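# Hang the ball-filled shallow basket on the stand's peg

## Task

Lift the shallow basket by its cord handle and hang it on the peg of the stand; the task counts as failed unless all of the balls are still inside the basket at the end.

## Robot and tools

Robot: two arms, left_arm and right_arm, each with a two-finger gripper and a wrist camera. Cameras are cam_high, cam_low, cam_left_wrist and cam_right_wrist, all 896x504 pixels. A camera stand is fixed behind the arms.

Frame: every position, velocity and target uses the scene frame. Its origin is at table-top height, halfway between the two nominal arm bases. +z is up, +x points out over the table, and left_arm sits on the +y side. These names do not match image left and right. Measured bases: left_arm at (-0.049, +0.296, +0.005) m and right_arm at (-0.007, -0.370, +0.045) m, each with only a tiny yaw. The fingers point along the gripper's +z axis and open and close along its y axis. end_effector_position is the point between the finger pads, about 1 cm back from the tips. Printed poses can be off by a few centimetres, and more at long reach.

Command rows: every moving call uses rows of 14 numbers, each in [-1, 1], even when only one arm moves. The order is dx, dy, dz, rx, ry, rz, opening for left_arm, then the same seven for right_arm. The first six numbers of each arm are an offset, not a pose. They are measured along the scene axes from that arm's Hand target as it stood when the action or move began, and rotation happens about the Hand target's position. The scale is 1.0 = 0.6 m for dx, dy, dz and 1.0 = 180 degrees for rx, ry, rz, which together form a single rotation vector. Because each call starts again from the current Hand target, repeating the same offset moves the arm further. Sending six zeros re-commands the Hand target itself. Opening is absolute: +1 is fully open (0.094 m) and -1 is closed. A 0 in the opening slot is a real command, so resend the present opening to leave a gripper unchanged. The controller limits each step's orientation change to 40 degrees from the measured orientation.

execute_actions(actions, cameras): actions is a list of actions. Each action is up to 15 rows, one row per 1/30 s step, and a short action repeats its last row for the remaining steps. Every row counts from the start pose of that action, not from the row before it. An empty list returns state and all camera images. cameras picks images by name, ["all"] gives all of them and [] gives none.

move(target, speed, blend, opening_speed, grip_force, blocking, cameras): drives each gripper in a straight line toward its offset target. target is one 14-number row, or a list of up to 15 rows. Every row in the list counts from the same starting Hand targets. speed is in m/s, from 0.002 to 2.9, default 0.25; turning is capped at twice that value in rad/s. It can be one number or one per target. blend (m) rounds the corners between listed targets; 0 means stop at each one. opening_speed sets how fast the openings change on the -1..+1 scale per second, at least 0.2, so use it for gentle closing. grip_force is the limit per finger pad in newtons, from 10 to 50. It stays in effect until changed, and lower values close slowly. With blocking=false the call returns after about 0.5 s while the motion continues. All paths end together and last no more than 10 s. They do not avoid obstacles or the other arm. The gripper lags its path more as speed rises. Avoid paths that pass near the arm's own base, because they can flip the shoulder.

wait(seconds 0-10) lets time run while commands are held. stop brakes a running move. zoom_image(camera, region [x0,y0,x1,y1], at most 504x504) enlarges part of the newest image from that camera. read_manual gives only the licence texts. finished_scene(scene) ends the scene and cannot be undone. The goal must stay met without the robot holding anything.

Results: each arm reports end_effector_position (m) and end_effector_quat_wxyz, the Hand target (the last commanded pose after clipping, which the next offsets count from), joint positions and torques, joint velocities, motor temperatures, tool commands and grip_measured. grip_measured is the measured opening on the command scale. It reads slightly wide when empty and somewhat narrower than a hard object when squeezing. It follows the command even after contact, so it does not show when the fingers touch something. Torques include gravity, and joints 1-3 wrap at ±28 N m. A move adds a 'move:' line such as done, off_target, moving, held or fault, plus limits (paced = clipped, held = a check withheld steps). done means the arm is at rest within 10 mm and 2 degrees of its target, which says nothing about contact. An arm can rest a few centimetres short because of friction or load. Another command, even all zeros, asks for the target again, and you can send the remaining gap as an offset. Execute_actions results also list some step positions.

Cautions: an arm blocked by something keeps pushing until you command it back past its gripper. Pressing further past a contact, or moving faster, hits harder. Never let the grippers, wrist cameras or fingers touch between arms, and never close one gripper on the other arm's fingers; a moderate clash can fail the scene. Do not drop or fling parts, hit fixed or heavy things, or let anything leave the table. Keep the basket level so no ball rolls out. Holding loads or staying stretched out heats the motors. MOTOR HOT appears at 75 °C, at 90 °C that arm folds and idles, and at 100 °C it goes limp. Time spent thinking also lets the scene run, and objects may get small random pushes.

Each tool is called after "Emit:" as name(argument=value, ...) on one line, values as JSON.

## Session

Emit:
execute_actions(actions=[])

Scene clock: 0.00 s.
left_arm: end_effector_position=(+0.3512, +0.2478, +0.1116) grip_measured=+1.000 end_effector_quat_wxyz=(+0.602, +0.089, +0.792, -0.054) | right_arm: end_effector_position=(+0.4038, -0.4179, +0.1702) grip_measured=+1.000 end_effector_quat_wxyz=(+0.592, +0.124, +0.786, -0.127)
Joint positions: left_arm=[-0.041 1.572 0.362 0.935 0.134 0.061 0.094] | right_arm=[0.067 1.551 0.464 0.793 0.406 0.065 0.094]
Joint velocities: within noise
Joint torques (N m): no reading
Motor temperatures (°C): left_arm=[29 27 33 34 26 25 24] | right_arm=[27 24 37 31 26 24 26]
Heat: left arm: 34 °C; right arm: 37 °C.
Hand target: left_arm +0.3549, +0.2474, +0.1229; +0.616, +0.090, +0.781, -0.054 | right_arm +0.4049, -0.4186, +0.1745; +0.596, +0.126, +0.783, -0.128
Tool commands: left_gripper/opening=+1.0 right_gripper/opening=+1.0

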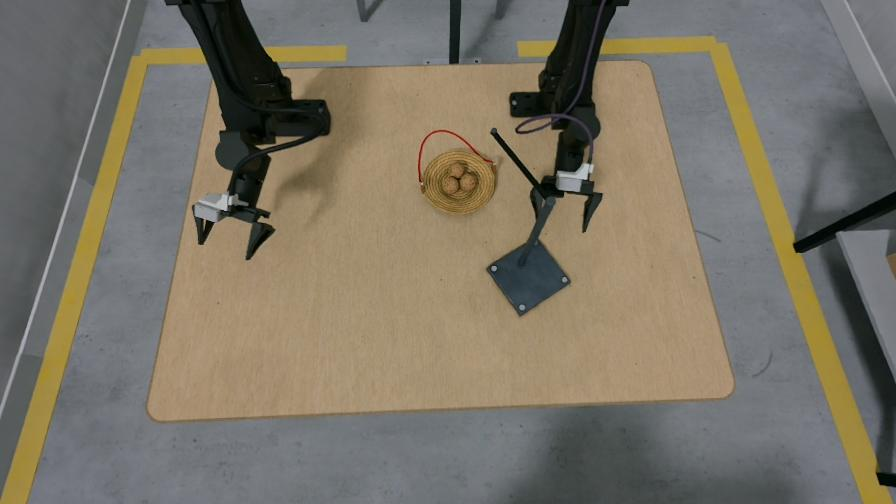

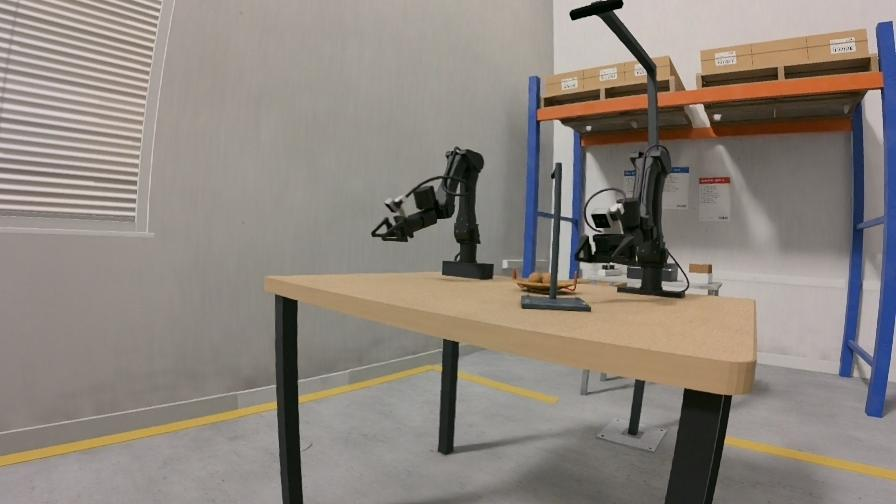

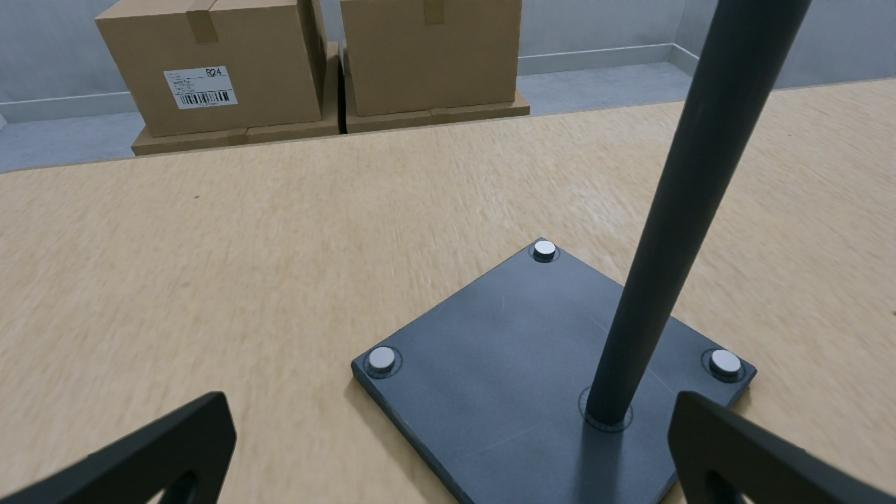

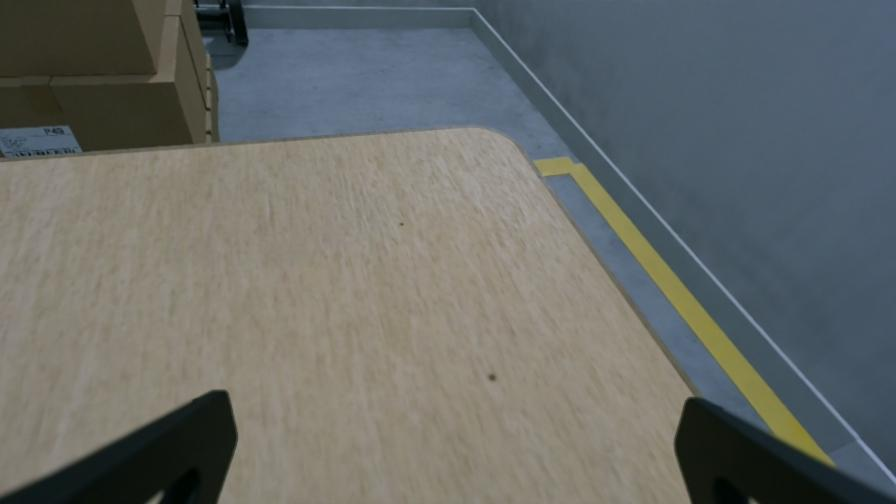

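Emit:
zoom_image(camera="cam_high", region=[400, 100, 624, 226])

Emit:
zoom_image(camera="cam_low", region=[480, 150, 704, 318])

Scaled by 2.250 from the camera's 896x504 image, which has a finer 1280x720 frame.

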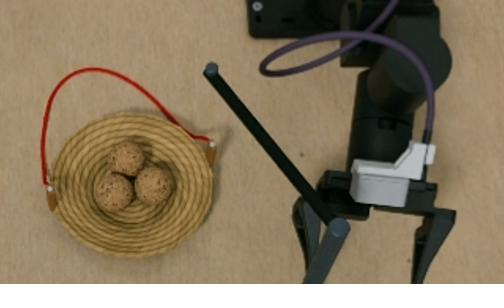

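Scaled by 2.250 from the camera's 896x504 image, which has a finer 1280x720 frame.

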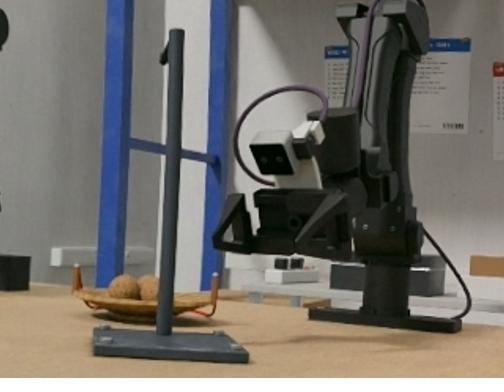

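Emit:
move(target=[0,0.2,0.0,0,0,0,1,-0.592,0.464,0.159,-0.259,0.400,0.503,1], cameras=["cam_high","cam_right_wrist","cam_left_wrist"])

Scene clock: 52.03 s.
left_arm: end_effector_position=(+0.3487, +0.3646, +0.1157) grip_measured=+1.000 end_effector_quat_wxyz=(+0.608, +0.082, +0.788, -0.055) | right_arm: end_effector_position=(+0.0546, -0.1320, +0.2666) grip_measured=+1.000 end_effector_quat_wxyz=(-0.081, +0.702, -0.706, -0.042)
Joint positions: left_arm=[0.44 1.621 0.44 0.87 0.59 0.19 0.094] | right_arm=[1.334 1.363 1.492 -1.517 0.012 -0.243 0.094]
Joint torques (N m): left_arm=[0.53 -5.16 8.43 1.59 0.23 0.03] | right_arm=[0.29 -3.06 5.98 0.19 -0.09 -0.09]
Heat: left arm: 38 °C; right arm: 38 °C.
Hand target: left_arm +0.3549, +0.3675, +0.1231; +0.616, +0.090, +0.781, -0.054 | right_arm +0.0497, -0.1402, +0.2700; +0.000, +0.708, -0.707, +0.000
Off the commanded pose: left_arm 0.010 m, 1 deg | right_arm 0.010 m, 10 deg.
joint sent to its limit (right arm) — joint 4 (wrist pitch), lower limit. The joint targets are off in orientation, not in position.
move: off_target (right_arm)
Images, in order (width x height): cam_high 896x504, cam_left_wrist 896x504, cam_right_wrist 896x504.

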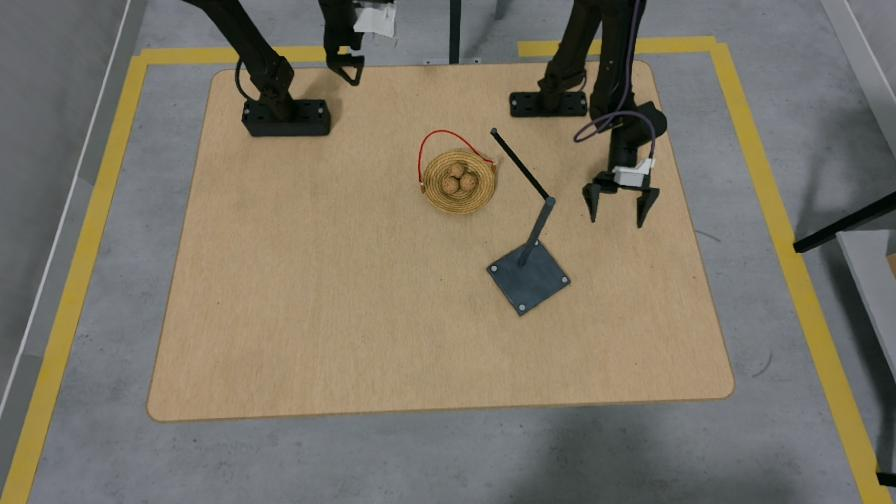

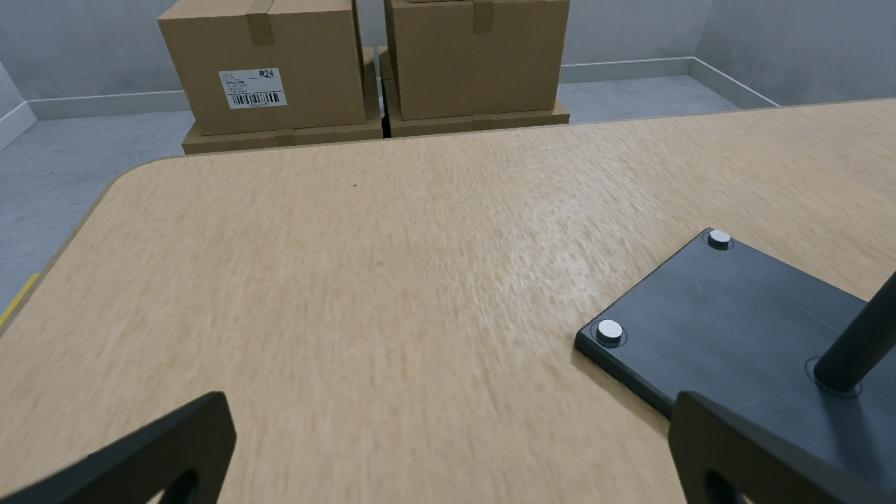

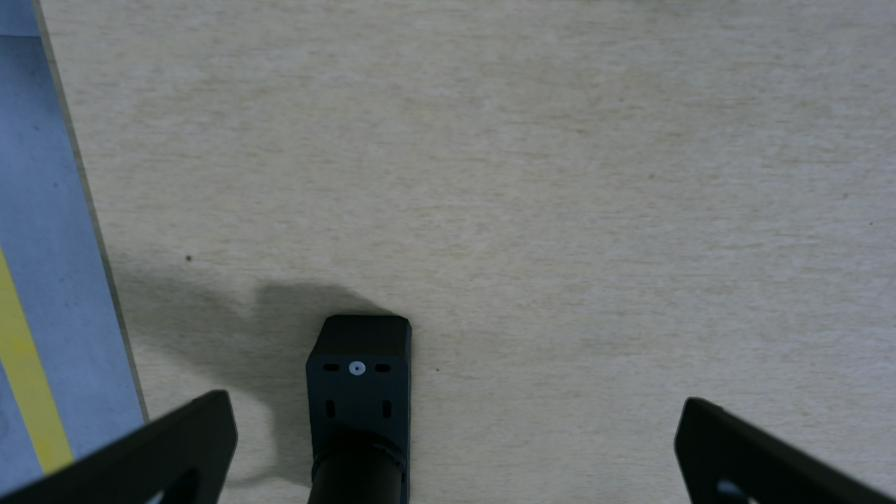

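Emit:
move(target=[0,0,0,0,0,0,1,0.033,0.25,0.0,0,0,0,1], cameras=["cam_high","cam_right_wrist"])

Scene clock: 57.00 s.
left_arm: end_effector_position=(+0.3487, +0.3645, +0.1157) grip_measured=+1.000 end_effector_quat_wxyz=(+0.608, +0.082, +0.788, -0.055) | right_arm: end_effector_position=(+0.0748, +0.0182, +0.2676) grip_measured=+1.000 end_effector_quat_wxyz=(-0.096, +0.704, -0.702, -0.056)
Joint positions: left_arm=[0.44 1.621 0.44 0.87 0.59 0.19 0.094] | right_arm=[1.377 1.92 2.089 -1.517 0.011 -0.209 0.094]
Joint torques (N m): left_arm=[0.57 -5.14 8.4 1.6 0.24 0.05] | right_arm=[0.36 -7.73 5.87 0.25 -0.07 0.02]
Heat: left arm: 38 °C; right arm: 38 °C.
Hand target: left_arm +0.3549, +0.3675, +0.1231; +0.616, +0.090, +0.781, -0.054 | right_arm +0.0695, +0.0098, +0.2699; +0.000, +0.708, -0.707, +0.000
Off the commanded pose: left_arm 0.010 m, 1 deg | right_arm 0.010 m, 13 deg.
joint sent to its limit (right arm) — joint 4 (wrist pitch), lower limit. The joint targets are off in orientation, not in position.
move: off_target (right_arm)
Images, in order (width x height): cam_high 896x504, cam_right_wrist 896x504.

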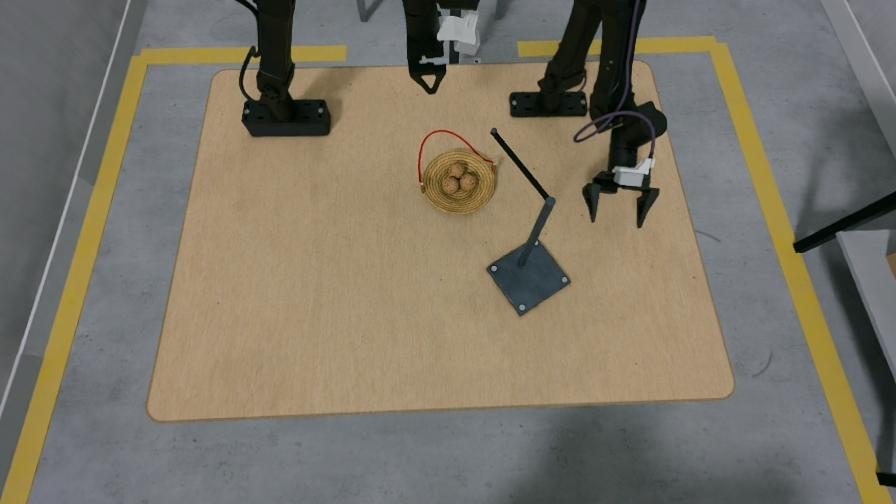

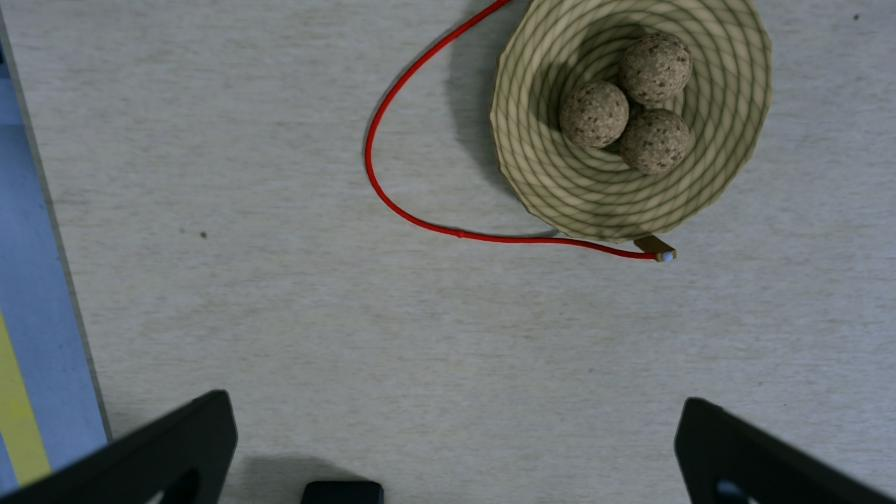

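Emit:
move(target=[0,0,0,0,0,0,1,-0.07,0.078,-0.35,0,0,0,0.3], cameras=["cam_high","cam_right_wrist"])

Scene clock: 85.77 s.
left_arm: end_effector_position=(+0.3487, +0.3645, +0.1157) grip_measured=+1.000 end_effector_quat_wxyz=(+0.608, +0.082, +0.788, -0.055) | right_arm: end_effector_position=(+0.0295, +0.0552, +0.0585) grip_measured=+0.302 end_effector_quat_wxyz=(-0.001, +0.709, -0.705, +0.004)
Joint positions: left_arm=[0.44 1.621 0.44 0.87 0.59 0.19 0.094] | right_arm=[1.498 2.239 1.75 -1.086 0.008 -0.09 0.061]
Joint torques (N m): left_arm=[0.55 -5.14 8.43 1.6 0.24 0.04] | right_arm=[0.12 -10.28 4.66 0.32 -0.06 0.02]
Heat: left arm: 38 °C; right arm: 37 °C.
Hand target: left_arm +0.3549, +0.3675, +0.1231; +0.616, +0.090, +0.781, -0.054 | right_arm +0.0276, +0.0567, +0.0600; +0.000, +0.708, -0.707, +0.000
Off the commanded pose: left_arm 0.010 m, 1 deg | right_arm 0.003 m, 1 deg.
move: done
Images, in order (width x height): cam_high 896x504, cam_right_wrist 896x504.

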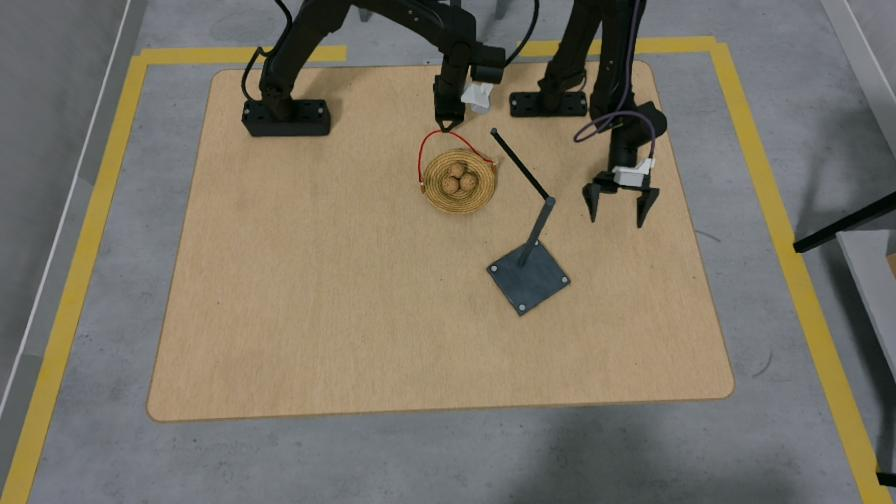

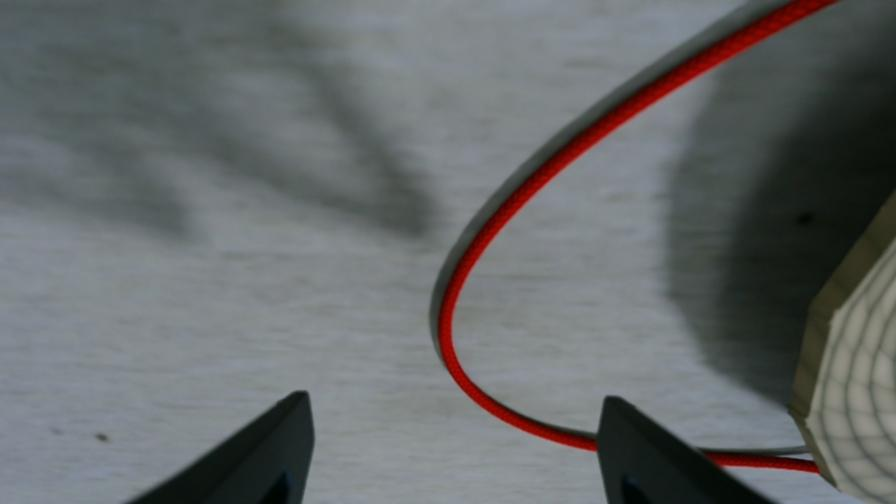

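Emit:
move(target=[0,0,0,0,0,0,1,-0.001,-0.017,-0.075,0,0,0,0.3], speed=0.1, cameras=["cam_right_wrist"])

Scene clock: 92.67 s.
left_arm: end_effector_position=(+0.3487, +0.3645, +0.1157) grip_measured=+1.000 end_effector_quat_wxyz=(+0.608, +0.082, +0.788, -0.055) | right_arm: end_effector_position=(+0.0290, +0.0502, +0.0205) grip_measured=+0.302 end_effector_quat_wxyz=(-0.009, +0.709, -0.705, -0.003)
Joint positions: left_arm=[0.44 1.621 0.44 0.87 0.59 0.19 0.094] | right_arm=[1.498 2.248 1.607 -0.912 0.008 -0.09 0.061]
Joint torques (N m): left_arm=[0.51 -5.19 8.46 1.6 0.23 0.04] | right_arm=[0.05 -9.35 3.66 0.37 -0.06 0]
Heat: left arm: 38 °C; right arm: 37 °C.
Hand target: left_arm +0.3549, +0.3675, +0.1231; +0.616, +0.090, +0.781, -0.054 | right_arm +0.0269, +0.0463, +0.0149; +0.000, +0.708, -0.707, +0.000
Off the commanded pose: left_arm 0.010 m, 1 deg | right_arm 0.007 m, 1 deg.
move: done
Images, in order (width x height): cam_right_wrist 896x504.

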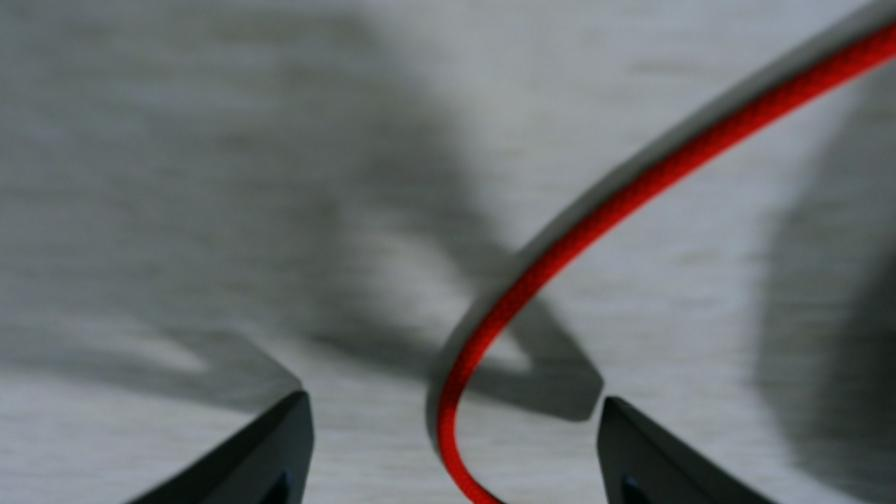

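Emit:
move(target=[0,0,0,0,0,0,1,0,-0.005,-0.015,0,0,0,0.3], speed=0.05, cameras=["cam_right_wrist"])

Scene clock: 96.57 s.
left_arm: end_effector_position=(+0.3487, +0.3645, +0.1157) grip_measured=+1.000 end_effector_quat_wxyz=(+0.608, +0.082, +0.788, -0.055) | right_arm: end_effector_position=(+0.0277, +0.0498, +0.0173) grip_measured=+0.302 end_effector_quat_wxyz=(-0.008, +0.709, -0.705, -0.006)
Joint positions: left_arm=[0.44 1.621 0.44 0.87 0.59 0.19 0.094] | right_arm=[1.498 2.248 1.593 -0.895 0.001 -0.09 0.061]
Joint torques (N m): left_arm=[0.58 -5.19 8.44 1.6 0.23 0.04] | right_arm=[0.02 -9.05 2.36 0.55 0.02 0]
Heat: left arm: 38 °C; right arm: 37 °C.
Hand target: left_arm +0.3549, +0.3675, +0.1231; +0.616, +0.090, +0.781, -0.054 | right_arm +0.0269, +0.0434, +0.0059; +0.000, +0.708, -0.707, +0.000
Off the commanded pose: left_arm 0.010 m, 1 deg | right_arm 0.013 m, 1 deg.
move: off_target (right_arm)
Images, in order (width x height): cam_right_wrist 896x504.

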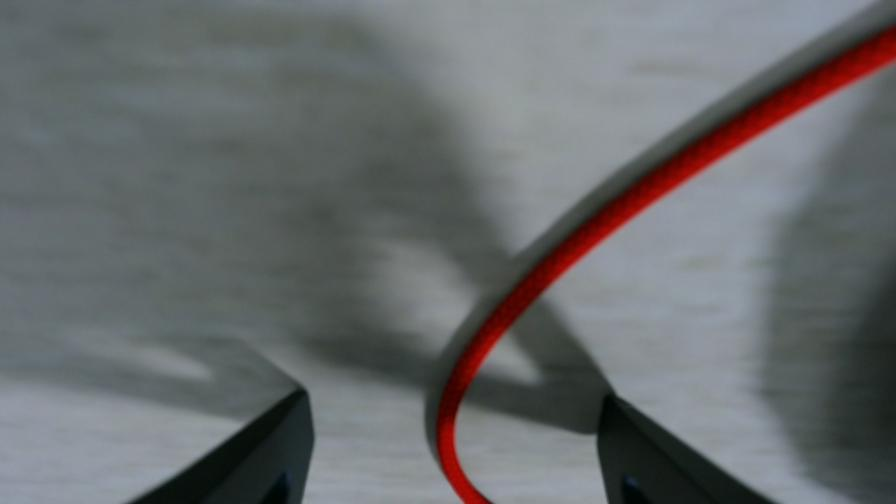

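Emit:
move(target=[0,0,0,0,0,0,1,0,0.0,0.012,0,0,0,-1], speed=0.05, opening_speed=0.8, cameras=["cam_right_wrist"])

Scene clock: 102.40 s.
left_arm: end_effector_position=(+0.3487, +0.3645, +0.1157) grip_measured=+1.000 end_effector_quat_wxyz=(+0.608, +0.082, +0.788, -0.055) | right_arm: end_effector_position=(+0.0275, +0.0492, +0.0173) grip_measured=-0.950 end_effector_quat_wxyz=(-0.007, +0.709, -0.705, -0.006)
Joint positions: left_arm=[0.44 1.621 0.44 0.87 0.59 0.19 0.094] | right_arm=[1.498 2.248 1.593 -0.897 0.001 -0.09 0.002]
Joint torques (N m): left_arm=[0.54 -5.15 8.44 1.58 0.24 0.04] | right_arm=[-0.02 -9.91 3.14 0.36 0.02 0]
Heat: left arm: 38 °C; right arm: 37 °C.
Hand target: left_arm +0.3549, +0.3675, +0.1231; +0.616, +0.090, +0.781, -0.054 | right_arm +0.0269, +0.0434, +0.0131; +0.000, +0.708, -0.707, +0.000
Off the commanded pose: left_arm 0.010 m, 1 deg | right_arm 0.007 m, 1 deg.
move: done
Images, in order (width x height): cam_right_wrist 896x504.

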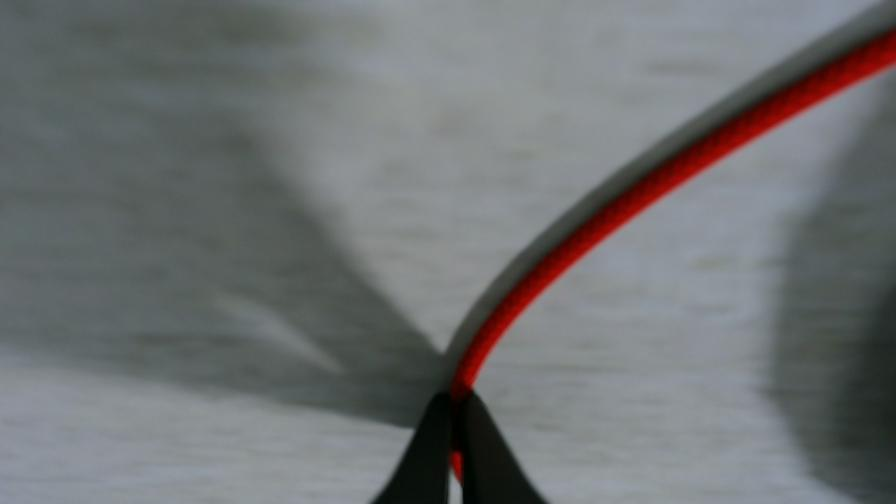

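Emit:
move(target=[-0.125,0.117,0.2,0,0,-0.5,1,0,0.0,0.03,0,0,0,-1], cameras=["all"])

Scene clock: 119.60 s.
left_arm: end_effector_position=(+0.2800, +0.4386, +0.2188) grip_measured=+1.000 end_effector_quat_wxyz=(+0.473, +0.472, +0.732, -0.131) | right_arm: end_effector_position=(+0.0267, +0.0395, +0.0182) grip_measured=-0.954 end_effector_quat_wxyz=(+0.007, +0.709, -0.705, +0.006)
Joint positions: left_arm=[0.868 1.897 1.687 -1.553 1.015 2.1 0.094] | right_arm=[1.498 2.246 1.593 -0.937 0.001 -0.09 0.002]
Joint torques (N m): left_arm=[0.1 -12.37 9.44 -0.28 0.65 0.06] | right_arm=[-0.05 -12 5.2 0.15 0 0]
Motor temperatures (°C): left_arm=[29 28 37 37 26 25 23] | right_arm=[27 29 37 28 25 23 26]
Heat: left arm: 37 °C; right arm: 37 °C.
Hand target: left_arm +0.2800, +0.4376, +0.2430; +0.423, +0.593, +0.556, -0.400 | right_arm +0.0269, +0.0434, +0.0312; +0.000, +0.708, -0.707, +0.000
Off the commanded pose: left_arm 0.024 m, 52 deg; orientation clipped | right_arm 0.013 m, 1 deg.
joint sent to its limit (left arm) — joint 4 (wrist pitch), lower limit; joint 6 (wrist roll), upper limit. The joint targets are off in orientation, not in position.
move: off_target (left_arm, right_arm); limits=paced

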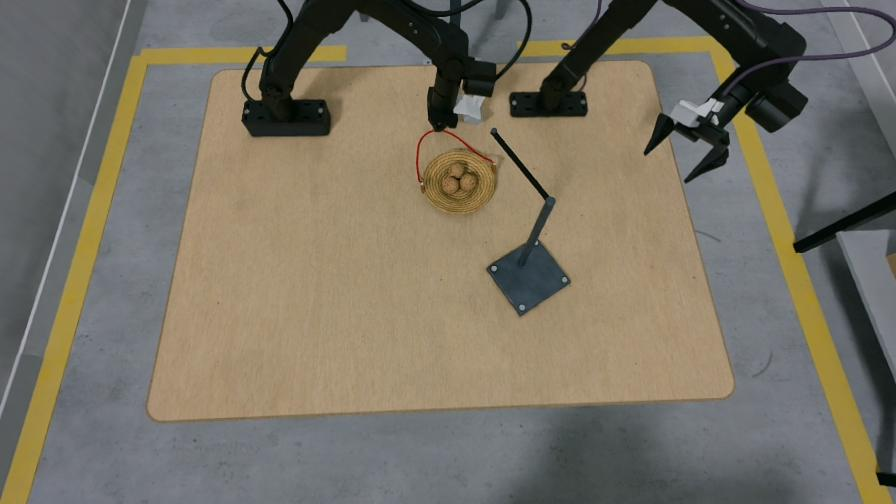

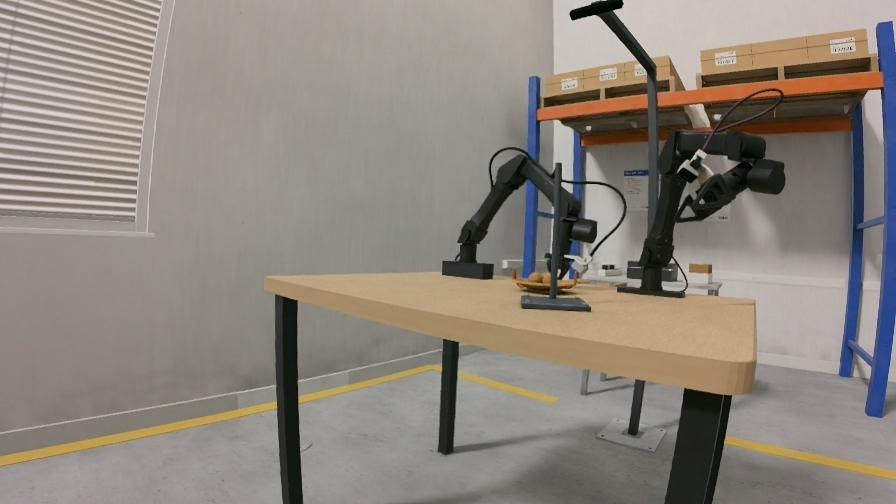

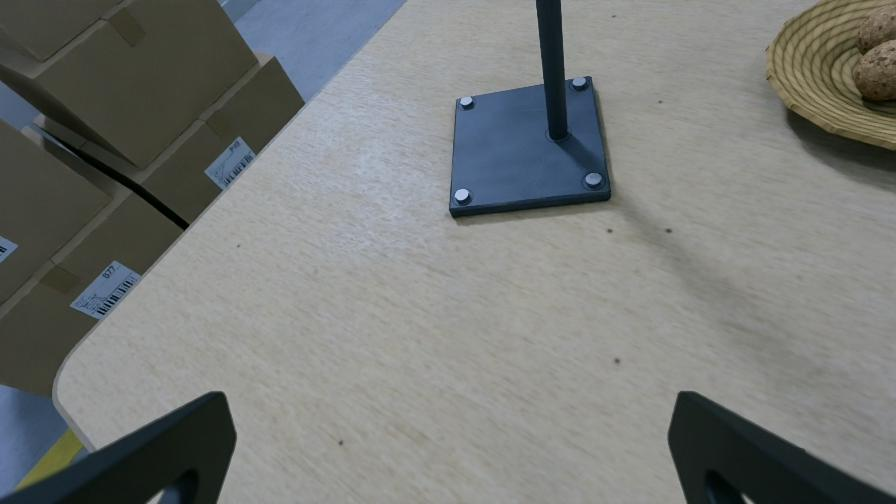

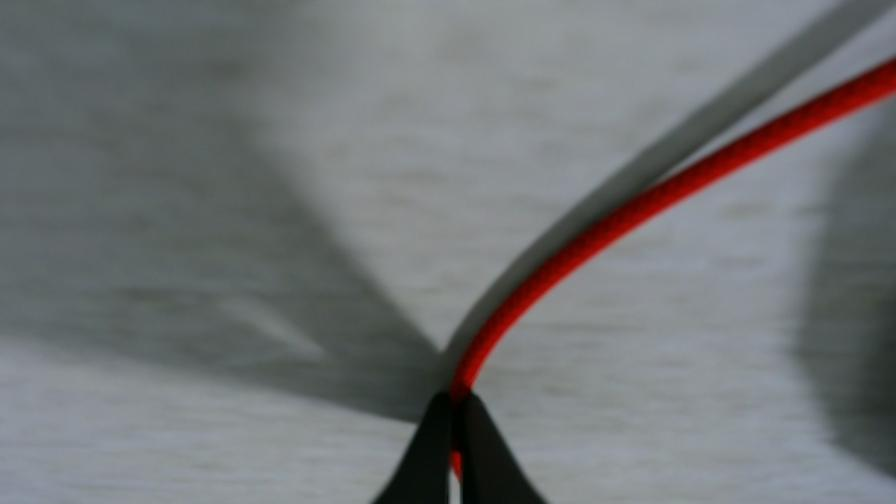

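Emit:
move(target=[-0.183,-0.03,-0.04,-0.186,-0.046,0.2175,1,0,0,0,0,0,0,-1], cameras=["cam_left_wrist"])

Scene clock: 143.17 s.
left_arm: end_effector_position=(+0.1714, +0.4190, +0.2101) grip_measured=+1.000 end_effector_quat_wxyz=(+0.634, +0.116, +0.748, -0.155) | right_arm: end_effector_position=(+0.0267, +0.0395, +0.0182) grip_measured=-0.954 end_effector_quat_wxyz=(+0.007, +0.709, -0.705, +0.006)
Joint positions: left_arm=[1.302 1.514 0.898 -1.562 1.391 2.1 0.094] | right_arm=[1.498 2.246 1.593 -0.937 0.001 -0.09 0.002]
Joint torques (N m): left_arm=[0.64 -6.89 4.71 -0.68 0.74 0.05] | right_arm=[-0.02 -11.97 5.15 0.15 0.01 0.01]
Heat: left arm: 35 °C; right arm: 37 °C.
Hand target: left_arm +0.1702, +0.4196, +0.2190; +0.718, +0.257, +0.553, -0.335 | right_arm +0.0269, +0.0434, +0.0312; +0.000, +0.708, -0.707, +0.000
Off the commanded pose: left_arm 0.009 m, 36 deg | right_arm 0.014 m, 1 deg.
joint sent to its limit (left arm) — joint 4 (wrist pitch), lower limit; joint 6 (wrist roll), upper limit. The joint targets are off in orientation, not in position.
move: off_target (left_arm, right_arm)
Images, in order (width x height): cam_left_wrist 896x504.

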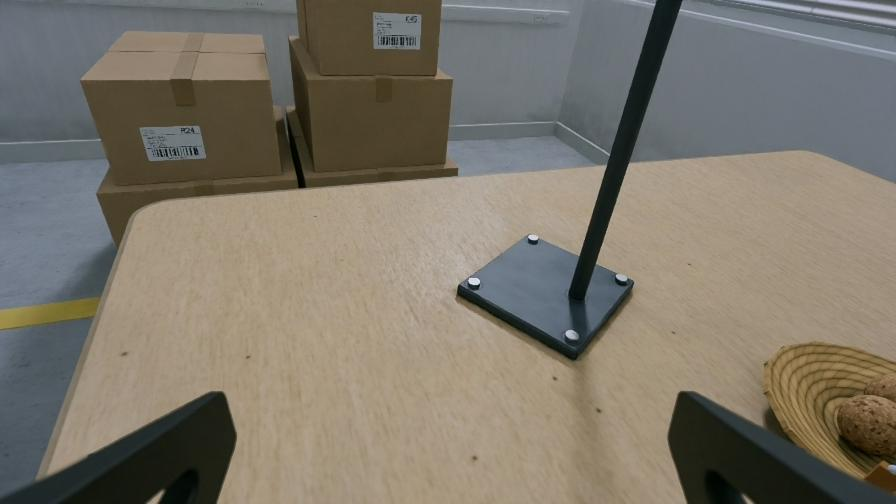

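Emit:
move(target=[0.05,-0.1,0.385,0.125,0.149,0.107,1,0,0,0,0,0,0,-1], cameras=["cam_left_wrist","cam_high"])

Scene clock: 155.20 s.
left_arm: end_effector_position=(+0.2012, +0.3643, +0.4432) grip_measured=+1.000 end_effector_quat_wxyz=(+0.580, +0.173, +0.788, -0.111) | right_arm: end_effector_position=(+0.0267, +0.0395, +0.0182) grip_measured=-0.954 end_effector_quat_wxyz=(+0.007, +0.709, -0.705, +0.006)
Joint positions: left_arm=[0.989 1.303 1.855 -1.566 1.207 1.011 0.094] | right_arm=[1.498 2.246 1.593 -0.937 0.001 -0.09 0.002]
Joint torques (N m): left_arm=[-0.8 -2.56 7.09 0.83 0.57 -0.06] | right_arm=[-0.09 -11.99 5.15 0.16 0.02 0]
Heat: left arm: 35 °C; right arm: 37 °C.
Hand target: left_arm +0.2001, +0.3595, +0.4501; +0.554, +0.212, +0.791, -0.149 | right_arm +0.0269, +0.0434, +0.0312; +0.000, +0.708, -0.707, +0.000
Off the commanded pose: left_arm 0.008 m, 7 deg | right_arm 0.014 m, 1 deg.
joint sent to its limit (left arm) — joint 4 (wrist pitch), lower limit. The joint targets are off in orientation, not in position.
move: off_target (left_arm, right_arm)
Images, in order (width x height): cam_high 896x504, cam_left_wrist 896x504.

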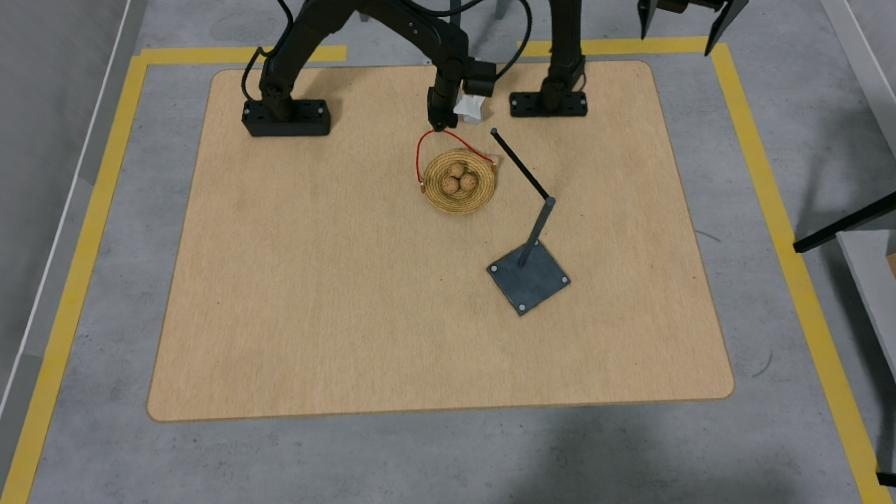

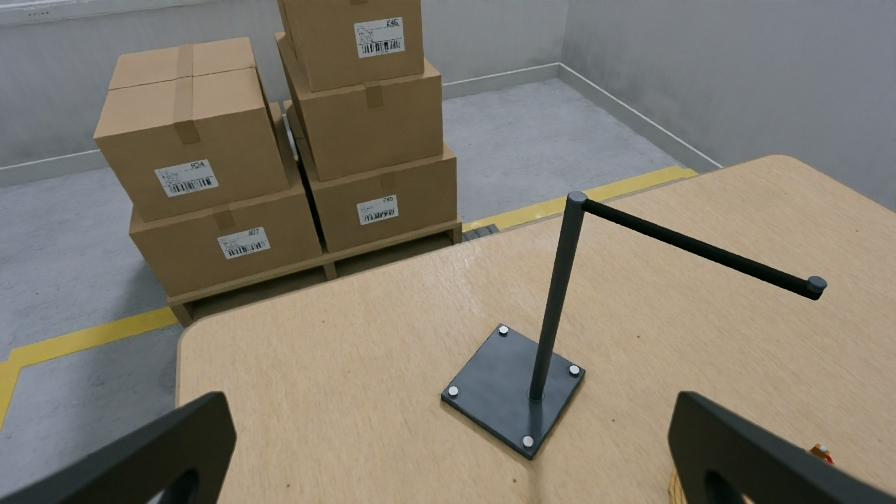

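Emit:
zoom_image(camera="cam_left_wrist", region=[560, 180, 840, 338])

Scaled by 1.800 from the camera's 896x504 image, which has a finer 1280x720 frame.

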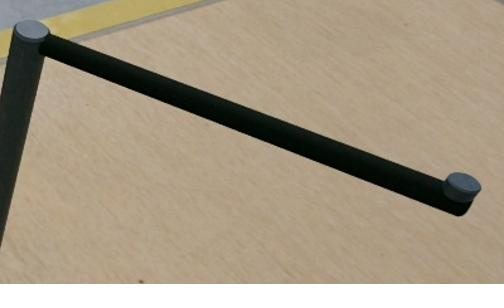

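Emit:
move(target=[[0,0,0,0,0,0,1,0,0,-0.02,0,0,0,0.3],[0,0,0,0,0,0,1,0,-0.01,0.2,0,0,0,0.3],[0,0,0,0,0,0,1,0.1,-0.45,0.35,0,0,0,0.3]], cameras=["cam_high"])

Scene clock: 186.77 s.
left_arm: end_effector_position=(+0.2012, +0.3644, +0.4432) grip_measured=+1.000 end_effector_quat_wxyz=(+0.580, +0.173, +0.788, -0.111) | right_arm: end_effector_position=(+0.0953, -0.2145, +0.2447) grip_measured=+0.298 end_effector_quat_wxyz=(-0.085, +0.704, -0.705, -0.014)
Joint positions: left_arm=[0.989 1.303 1.855 -1.566 1.207 1.01 0.094] | right_arm=[1.001 1.131 1.251 -1.519 0.006 -0.58 0.061]
Joint torques (N m): left_arm=[-0.77 -2.58 7.08 0.82 0.56 -0.07] | right_arm=[-0.36 -1.69 3.75 0.2 -0.05 -0.09]
Heat: left arm: 35 °C; right arm: 37 °C.
Hand target: left_arm +0.2001, +0.3596, +0.4501; +0.554, +0.212, +0.791, -0.149 | right_arm +0.0869, -0.2266, +0.2411; +0.000, +0.708, -0.707, +0.000
Off the commanded pose: left_arm 0.009 m, 7 deg | right_arm 0.015 m, 10 deg.
joint sent to its limit (left arm) — joint 4 (wrist pitch), lower limit. The joint targets are off in orientation, not in position.
joint sent to its limit (right arm) — joint 4 (wrist pitch), lower limit. The joint targets are off in orientation, not in position.
move: off_target (left_arm, right_arm)
Images, in order (width x height): cam_high 896x504.

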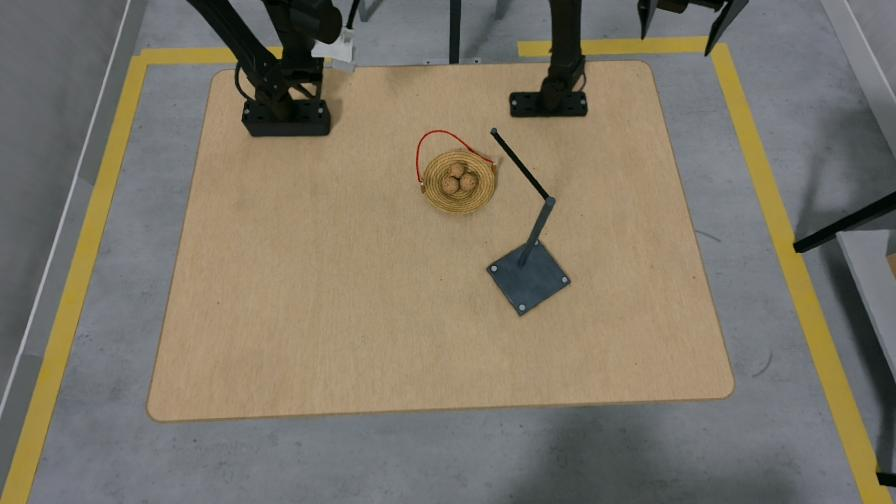

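Emit:
move(target=[[0,-0.233,0,0.176,0.101,-0.145,1,0,0,0,0,0,0,0.3],[-0.233,-0.55,-0.283,0.352,0.202,-0.289,1,0,0,0,0,0,0,0.3]], blend=[0.05,0], cameras=["cam_high","cam_left_wrist"])

Scene clock: 202.43 s.
left_arm: end_effector_position=(+0.0619, +0.0291, +0.2786) grip_measured=+1.000 end_effector_quat_wxyz=(+0.142, +0.701, +0.696, -0.056) | right_arm: end_effector_position=(+0.0953, -0.2145, +0.2447) grip_measured=+0.298 end_effector_quat_wxyz=(-0.085, +0.704, -0.705, -0.014)
Joint positions: left_arm=[-1.162 1.489 1.796 -1.572 -0.006 0.396 0.094] | right_arm=[1.001 1.131 1.251 -1.519 0.006 -0.581 0.061]
Joint torques (N m): left_arm=[-0.42 -5.49 5.93 0.71 0 -0.09] | right_arm=[-0.35 -1.68 3.74 0.17 -0.05 -0.08]
Heat: left arm: 34 °C; right arm: 37 °C.
Hand target: left_arm +0.0603, +0.0296, +0.2804; +0.000, +0.707, +0.707, +0.001 | right_arm +0.0869, -0.2266, +0.2411; +0.000, +0.708, -0.707, +0.000
Off the commanded pose: left_arm 0.002 m, 18 deg | right_arm 0.015 m, 10 deg.
joint read past its limit (left arm) — joint 4 (wrist pitch), lower limit.
joint sent to its limit (left arm) — joint 4 (wrist pitch), lower limit. The joint targets are off in orientation, not in position.
joint sent to its limit (right arm) — joint 4 (wrist pitch), lower limit. The joint targets are off in orientation, not in position.
move: off_target (left_arm, right_arm)
Images, in order (width x height): cam_high 896x504, cam_left_wrist 896x504.

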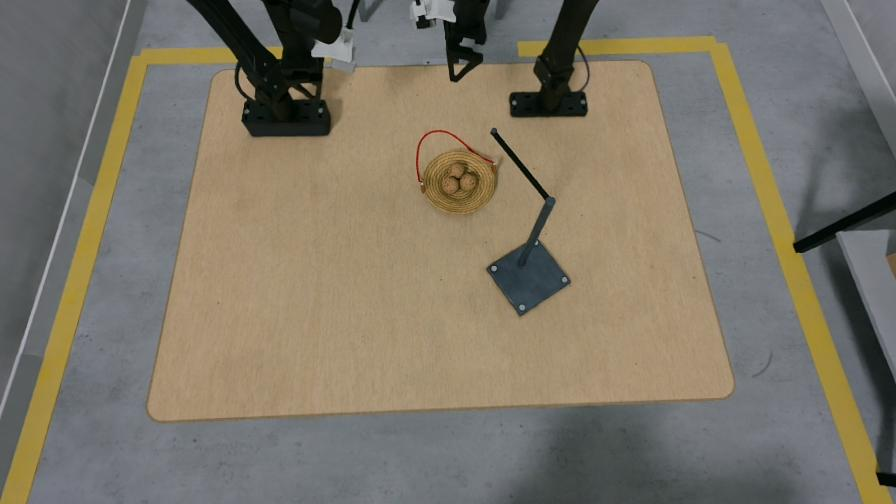

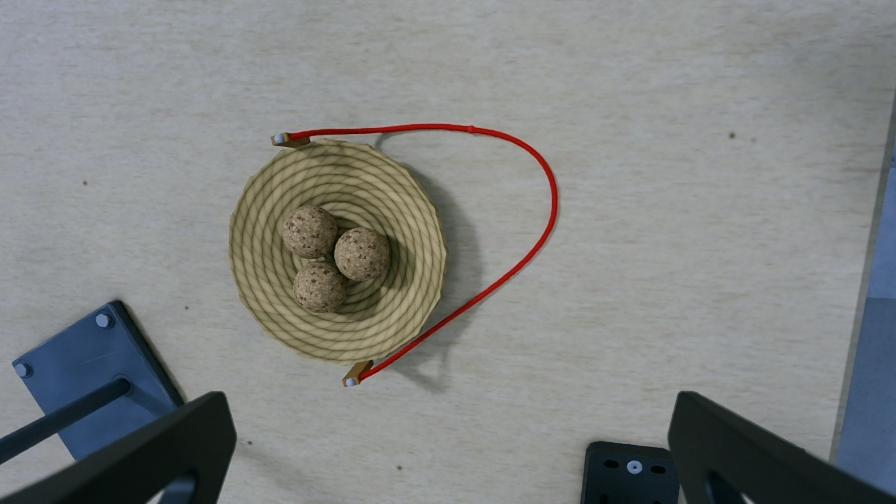

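Emit:
move(target=[-0.078,-0.073,-0.383,0,0,0,0.3,0,0,0,0,0,0,0.3], cameras=["cam_left_wrist"])

Scene clock: 212.63 s.
left_arm: end_effector_position=(+0.0154, -0.0078, +0.0514) grip_measured=+0.302 end_effector_quat_wxyz=(-0.007, +0.708, +0.706, +0.010) | right_arm: end_effector_position=(+0.0955, -0.2146, +0.2447) grip_measured=+0.298 end_effector_quat_wxyz=(-0.085, +0.704, -0.705, -0.014)
Joint positions: left_arm=[-1.348 1.789 1.23 -1.035 -0.009 0.204 0.061] | right_arm=[1.001 1.131 1.251 -1.519 0.007 -0.582 0.061]
Joint torques (N m): left_arm=[-0.64 -7.82 6.2 0.37 0.04 -0.09] | right_arm=[-0.36 -1.63 3.69 0.2 -0.07 -0.09]
Heat: left arm: 34 °C; right arm: 36 °C.
Hand target: left_arm +0.0135, -0.0143, +0.0505; +0.000, +0.707, +0.707, +0.001 | right_arm +0.0869, -0.2266, +0.2411; +0.000, +0.708, -0.707, +0.000
Off the commanded pose: left_arm 0.007 m, 1 deg | right_arm 0.015 m, 10 deg.
joint sent to its limit (right arm) — joint 4 (wrist pitch), lower limit. The joint targets are off in orientation, not in position.
move: off_target (right_arm)
Images, in order (width x height): cam_left_wrist 896x504.

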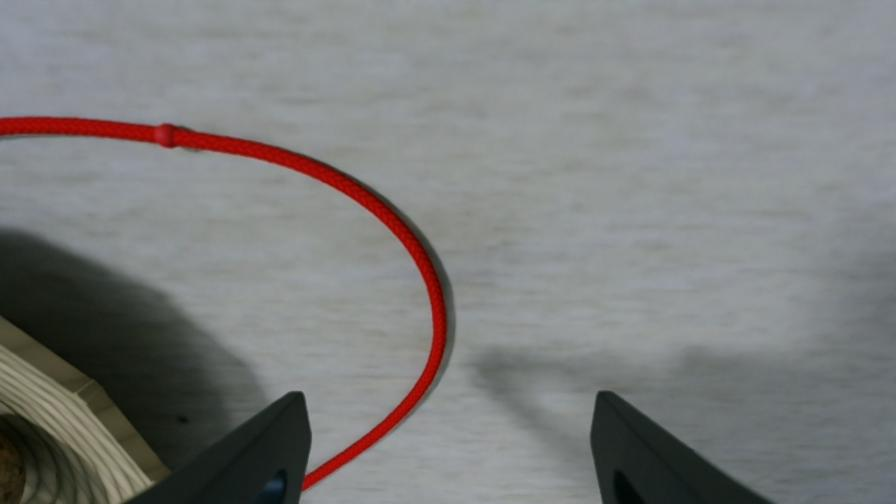

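Emit:
move(target=[0.003,-0.006,-0.066,0,0,0,0.3,0,0,0,0,0,0,0.3], speed=0.08, cameras=["cam_left_wrist"])

Scene clock: 217.40 s.
left_arm: end_effector_position=(+0.0169, -0.0155, +0.0153) grip_measured=+0.302 end_effector_quat_wxyz=(+0.000, +0.708, +0.706, +0.005) | right_arm: end_effector_position=(+0.0957, -0.2148, +0.2447) grip_measured=+0.298 end_effector_quat_wxyz=(-0.085, +0.704, -0.705, -0.013)
Joint positions: left_arm=[-1.348 1.853 1.157 -0.88 -0.009 0.204 0.061] | right_arm=[1.001 1.131 1.251 -1.519 0.009 -0.582 0.061]
Joint torques (N m): left_arm=[-0.34 -7.49 5.52 0.38 0.04 -0.07] | right_arm=[-0.36 -1.72 3.74 0.19 -0.08 -0.08]
Heat: left arm: 34 °C; right arm: 36 °C.
Hand target: left_arm +0.0153, -0.0179, +0.0109; +0.000, +0.707, +0.707, +0.001 | right_arm +0.0869, -0.2266, +0.2411; +0.000, +0.708, -0.707, +0.000
Off the commanded pose: left_arm 0.005 m, 0 deg | right_arm 0.015 m, 10 deg.
joint sent to its limit (right arm) — joint 4 (wrist pitch), lower limit. The joint targets are off in orientation, not in position.
move: off_target (right_arm)
Images, in order (width x height): cam_left_wrist 896x504.

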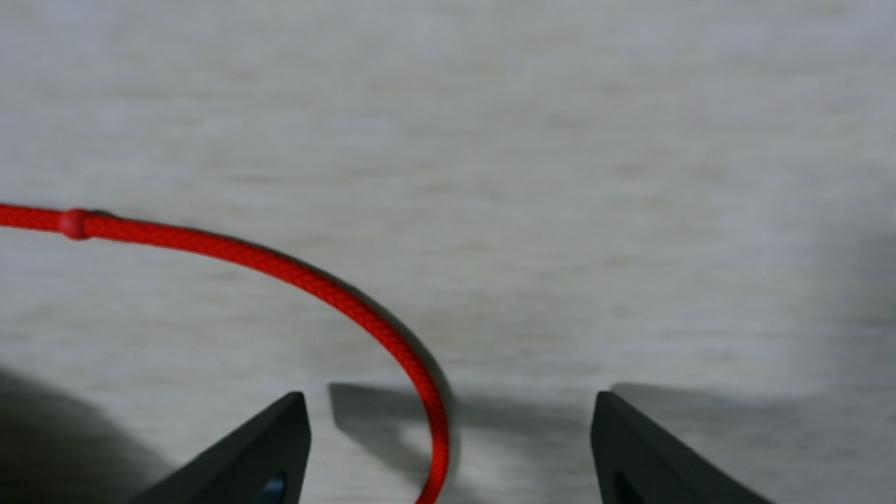

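Good; slightly lower, then close.

Emit:
move(target=[[0,0.002,-0.009,0,0,0,0.3,0,0,0,0,0,0,0.3],[0,0.002,-0.009,0,0,0,-1,0,0,0,0,0,0,0.3]], speed=0.05, opening_speed=1, cameras=["cam_left_wrist"])

Scene clock: 222.57 s.
left_arm: end_effector_position=(+0.0171, -0.0161, +0.0119) grip_measured=-0.971 end_effector_quat_wxyz=(+0.004, +0.708, +0.706, +0.002) | right_arm: end_effector_position=(+0.0957, -0.2148, +0.2447) grip_measured=+0.298 end_effector_quat_wxyz=(-0.085, +0.704, -0.705, -0.013)
Joint positions: left_arm=[-1.348 1.853 1.142 -0.856 -0.009 0.204 0.001] | right_arm=[1.001 1.131 1.251 -1.519 0.009 -0.582 0.061]
Joint torques (N m): left_arm=[-0.29 -7.02 5.3 0.36 0.03 -0.06] | right_arm=[-0.38 -1.68 3.69 0.2 -0.07 -0.08]
Heat: left arm: 34 °C; right arm: 36 °C.
Hand target: left_arm +0.0153, -0.0166, +0.0055; +0.000, +0.707, +0.707, +0.001 | right_arm +0.0869, -0.2266, +0.2411; +0.000, +0.708, -0.707, +0.000
Off the commanded pose: left_arm 0.007 m, 0 deg | right_arm 0.015 m, 10 deg.
joint sent to its limit (right arm) — joint 4 (wrist pitch), lower limit. The joint targets are off in orientation, not in position.
move: off_target (right_arm)
Images, in order (width x height): cam_left_wrist 896x504.

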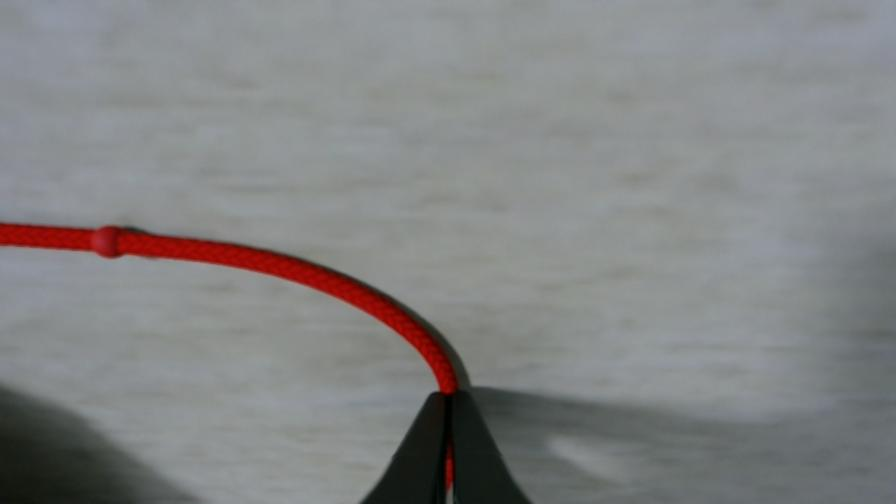

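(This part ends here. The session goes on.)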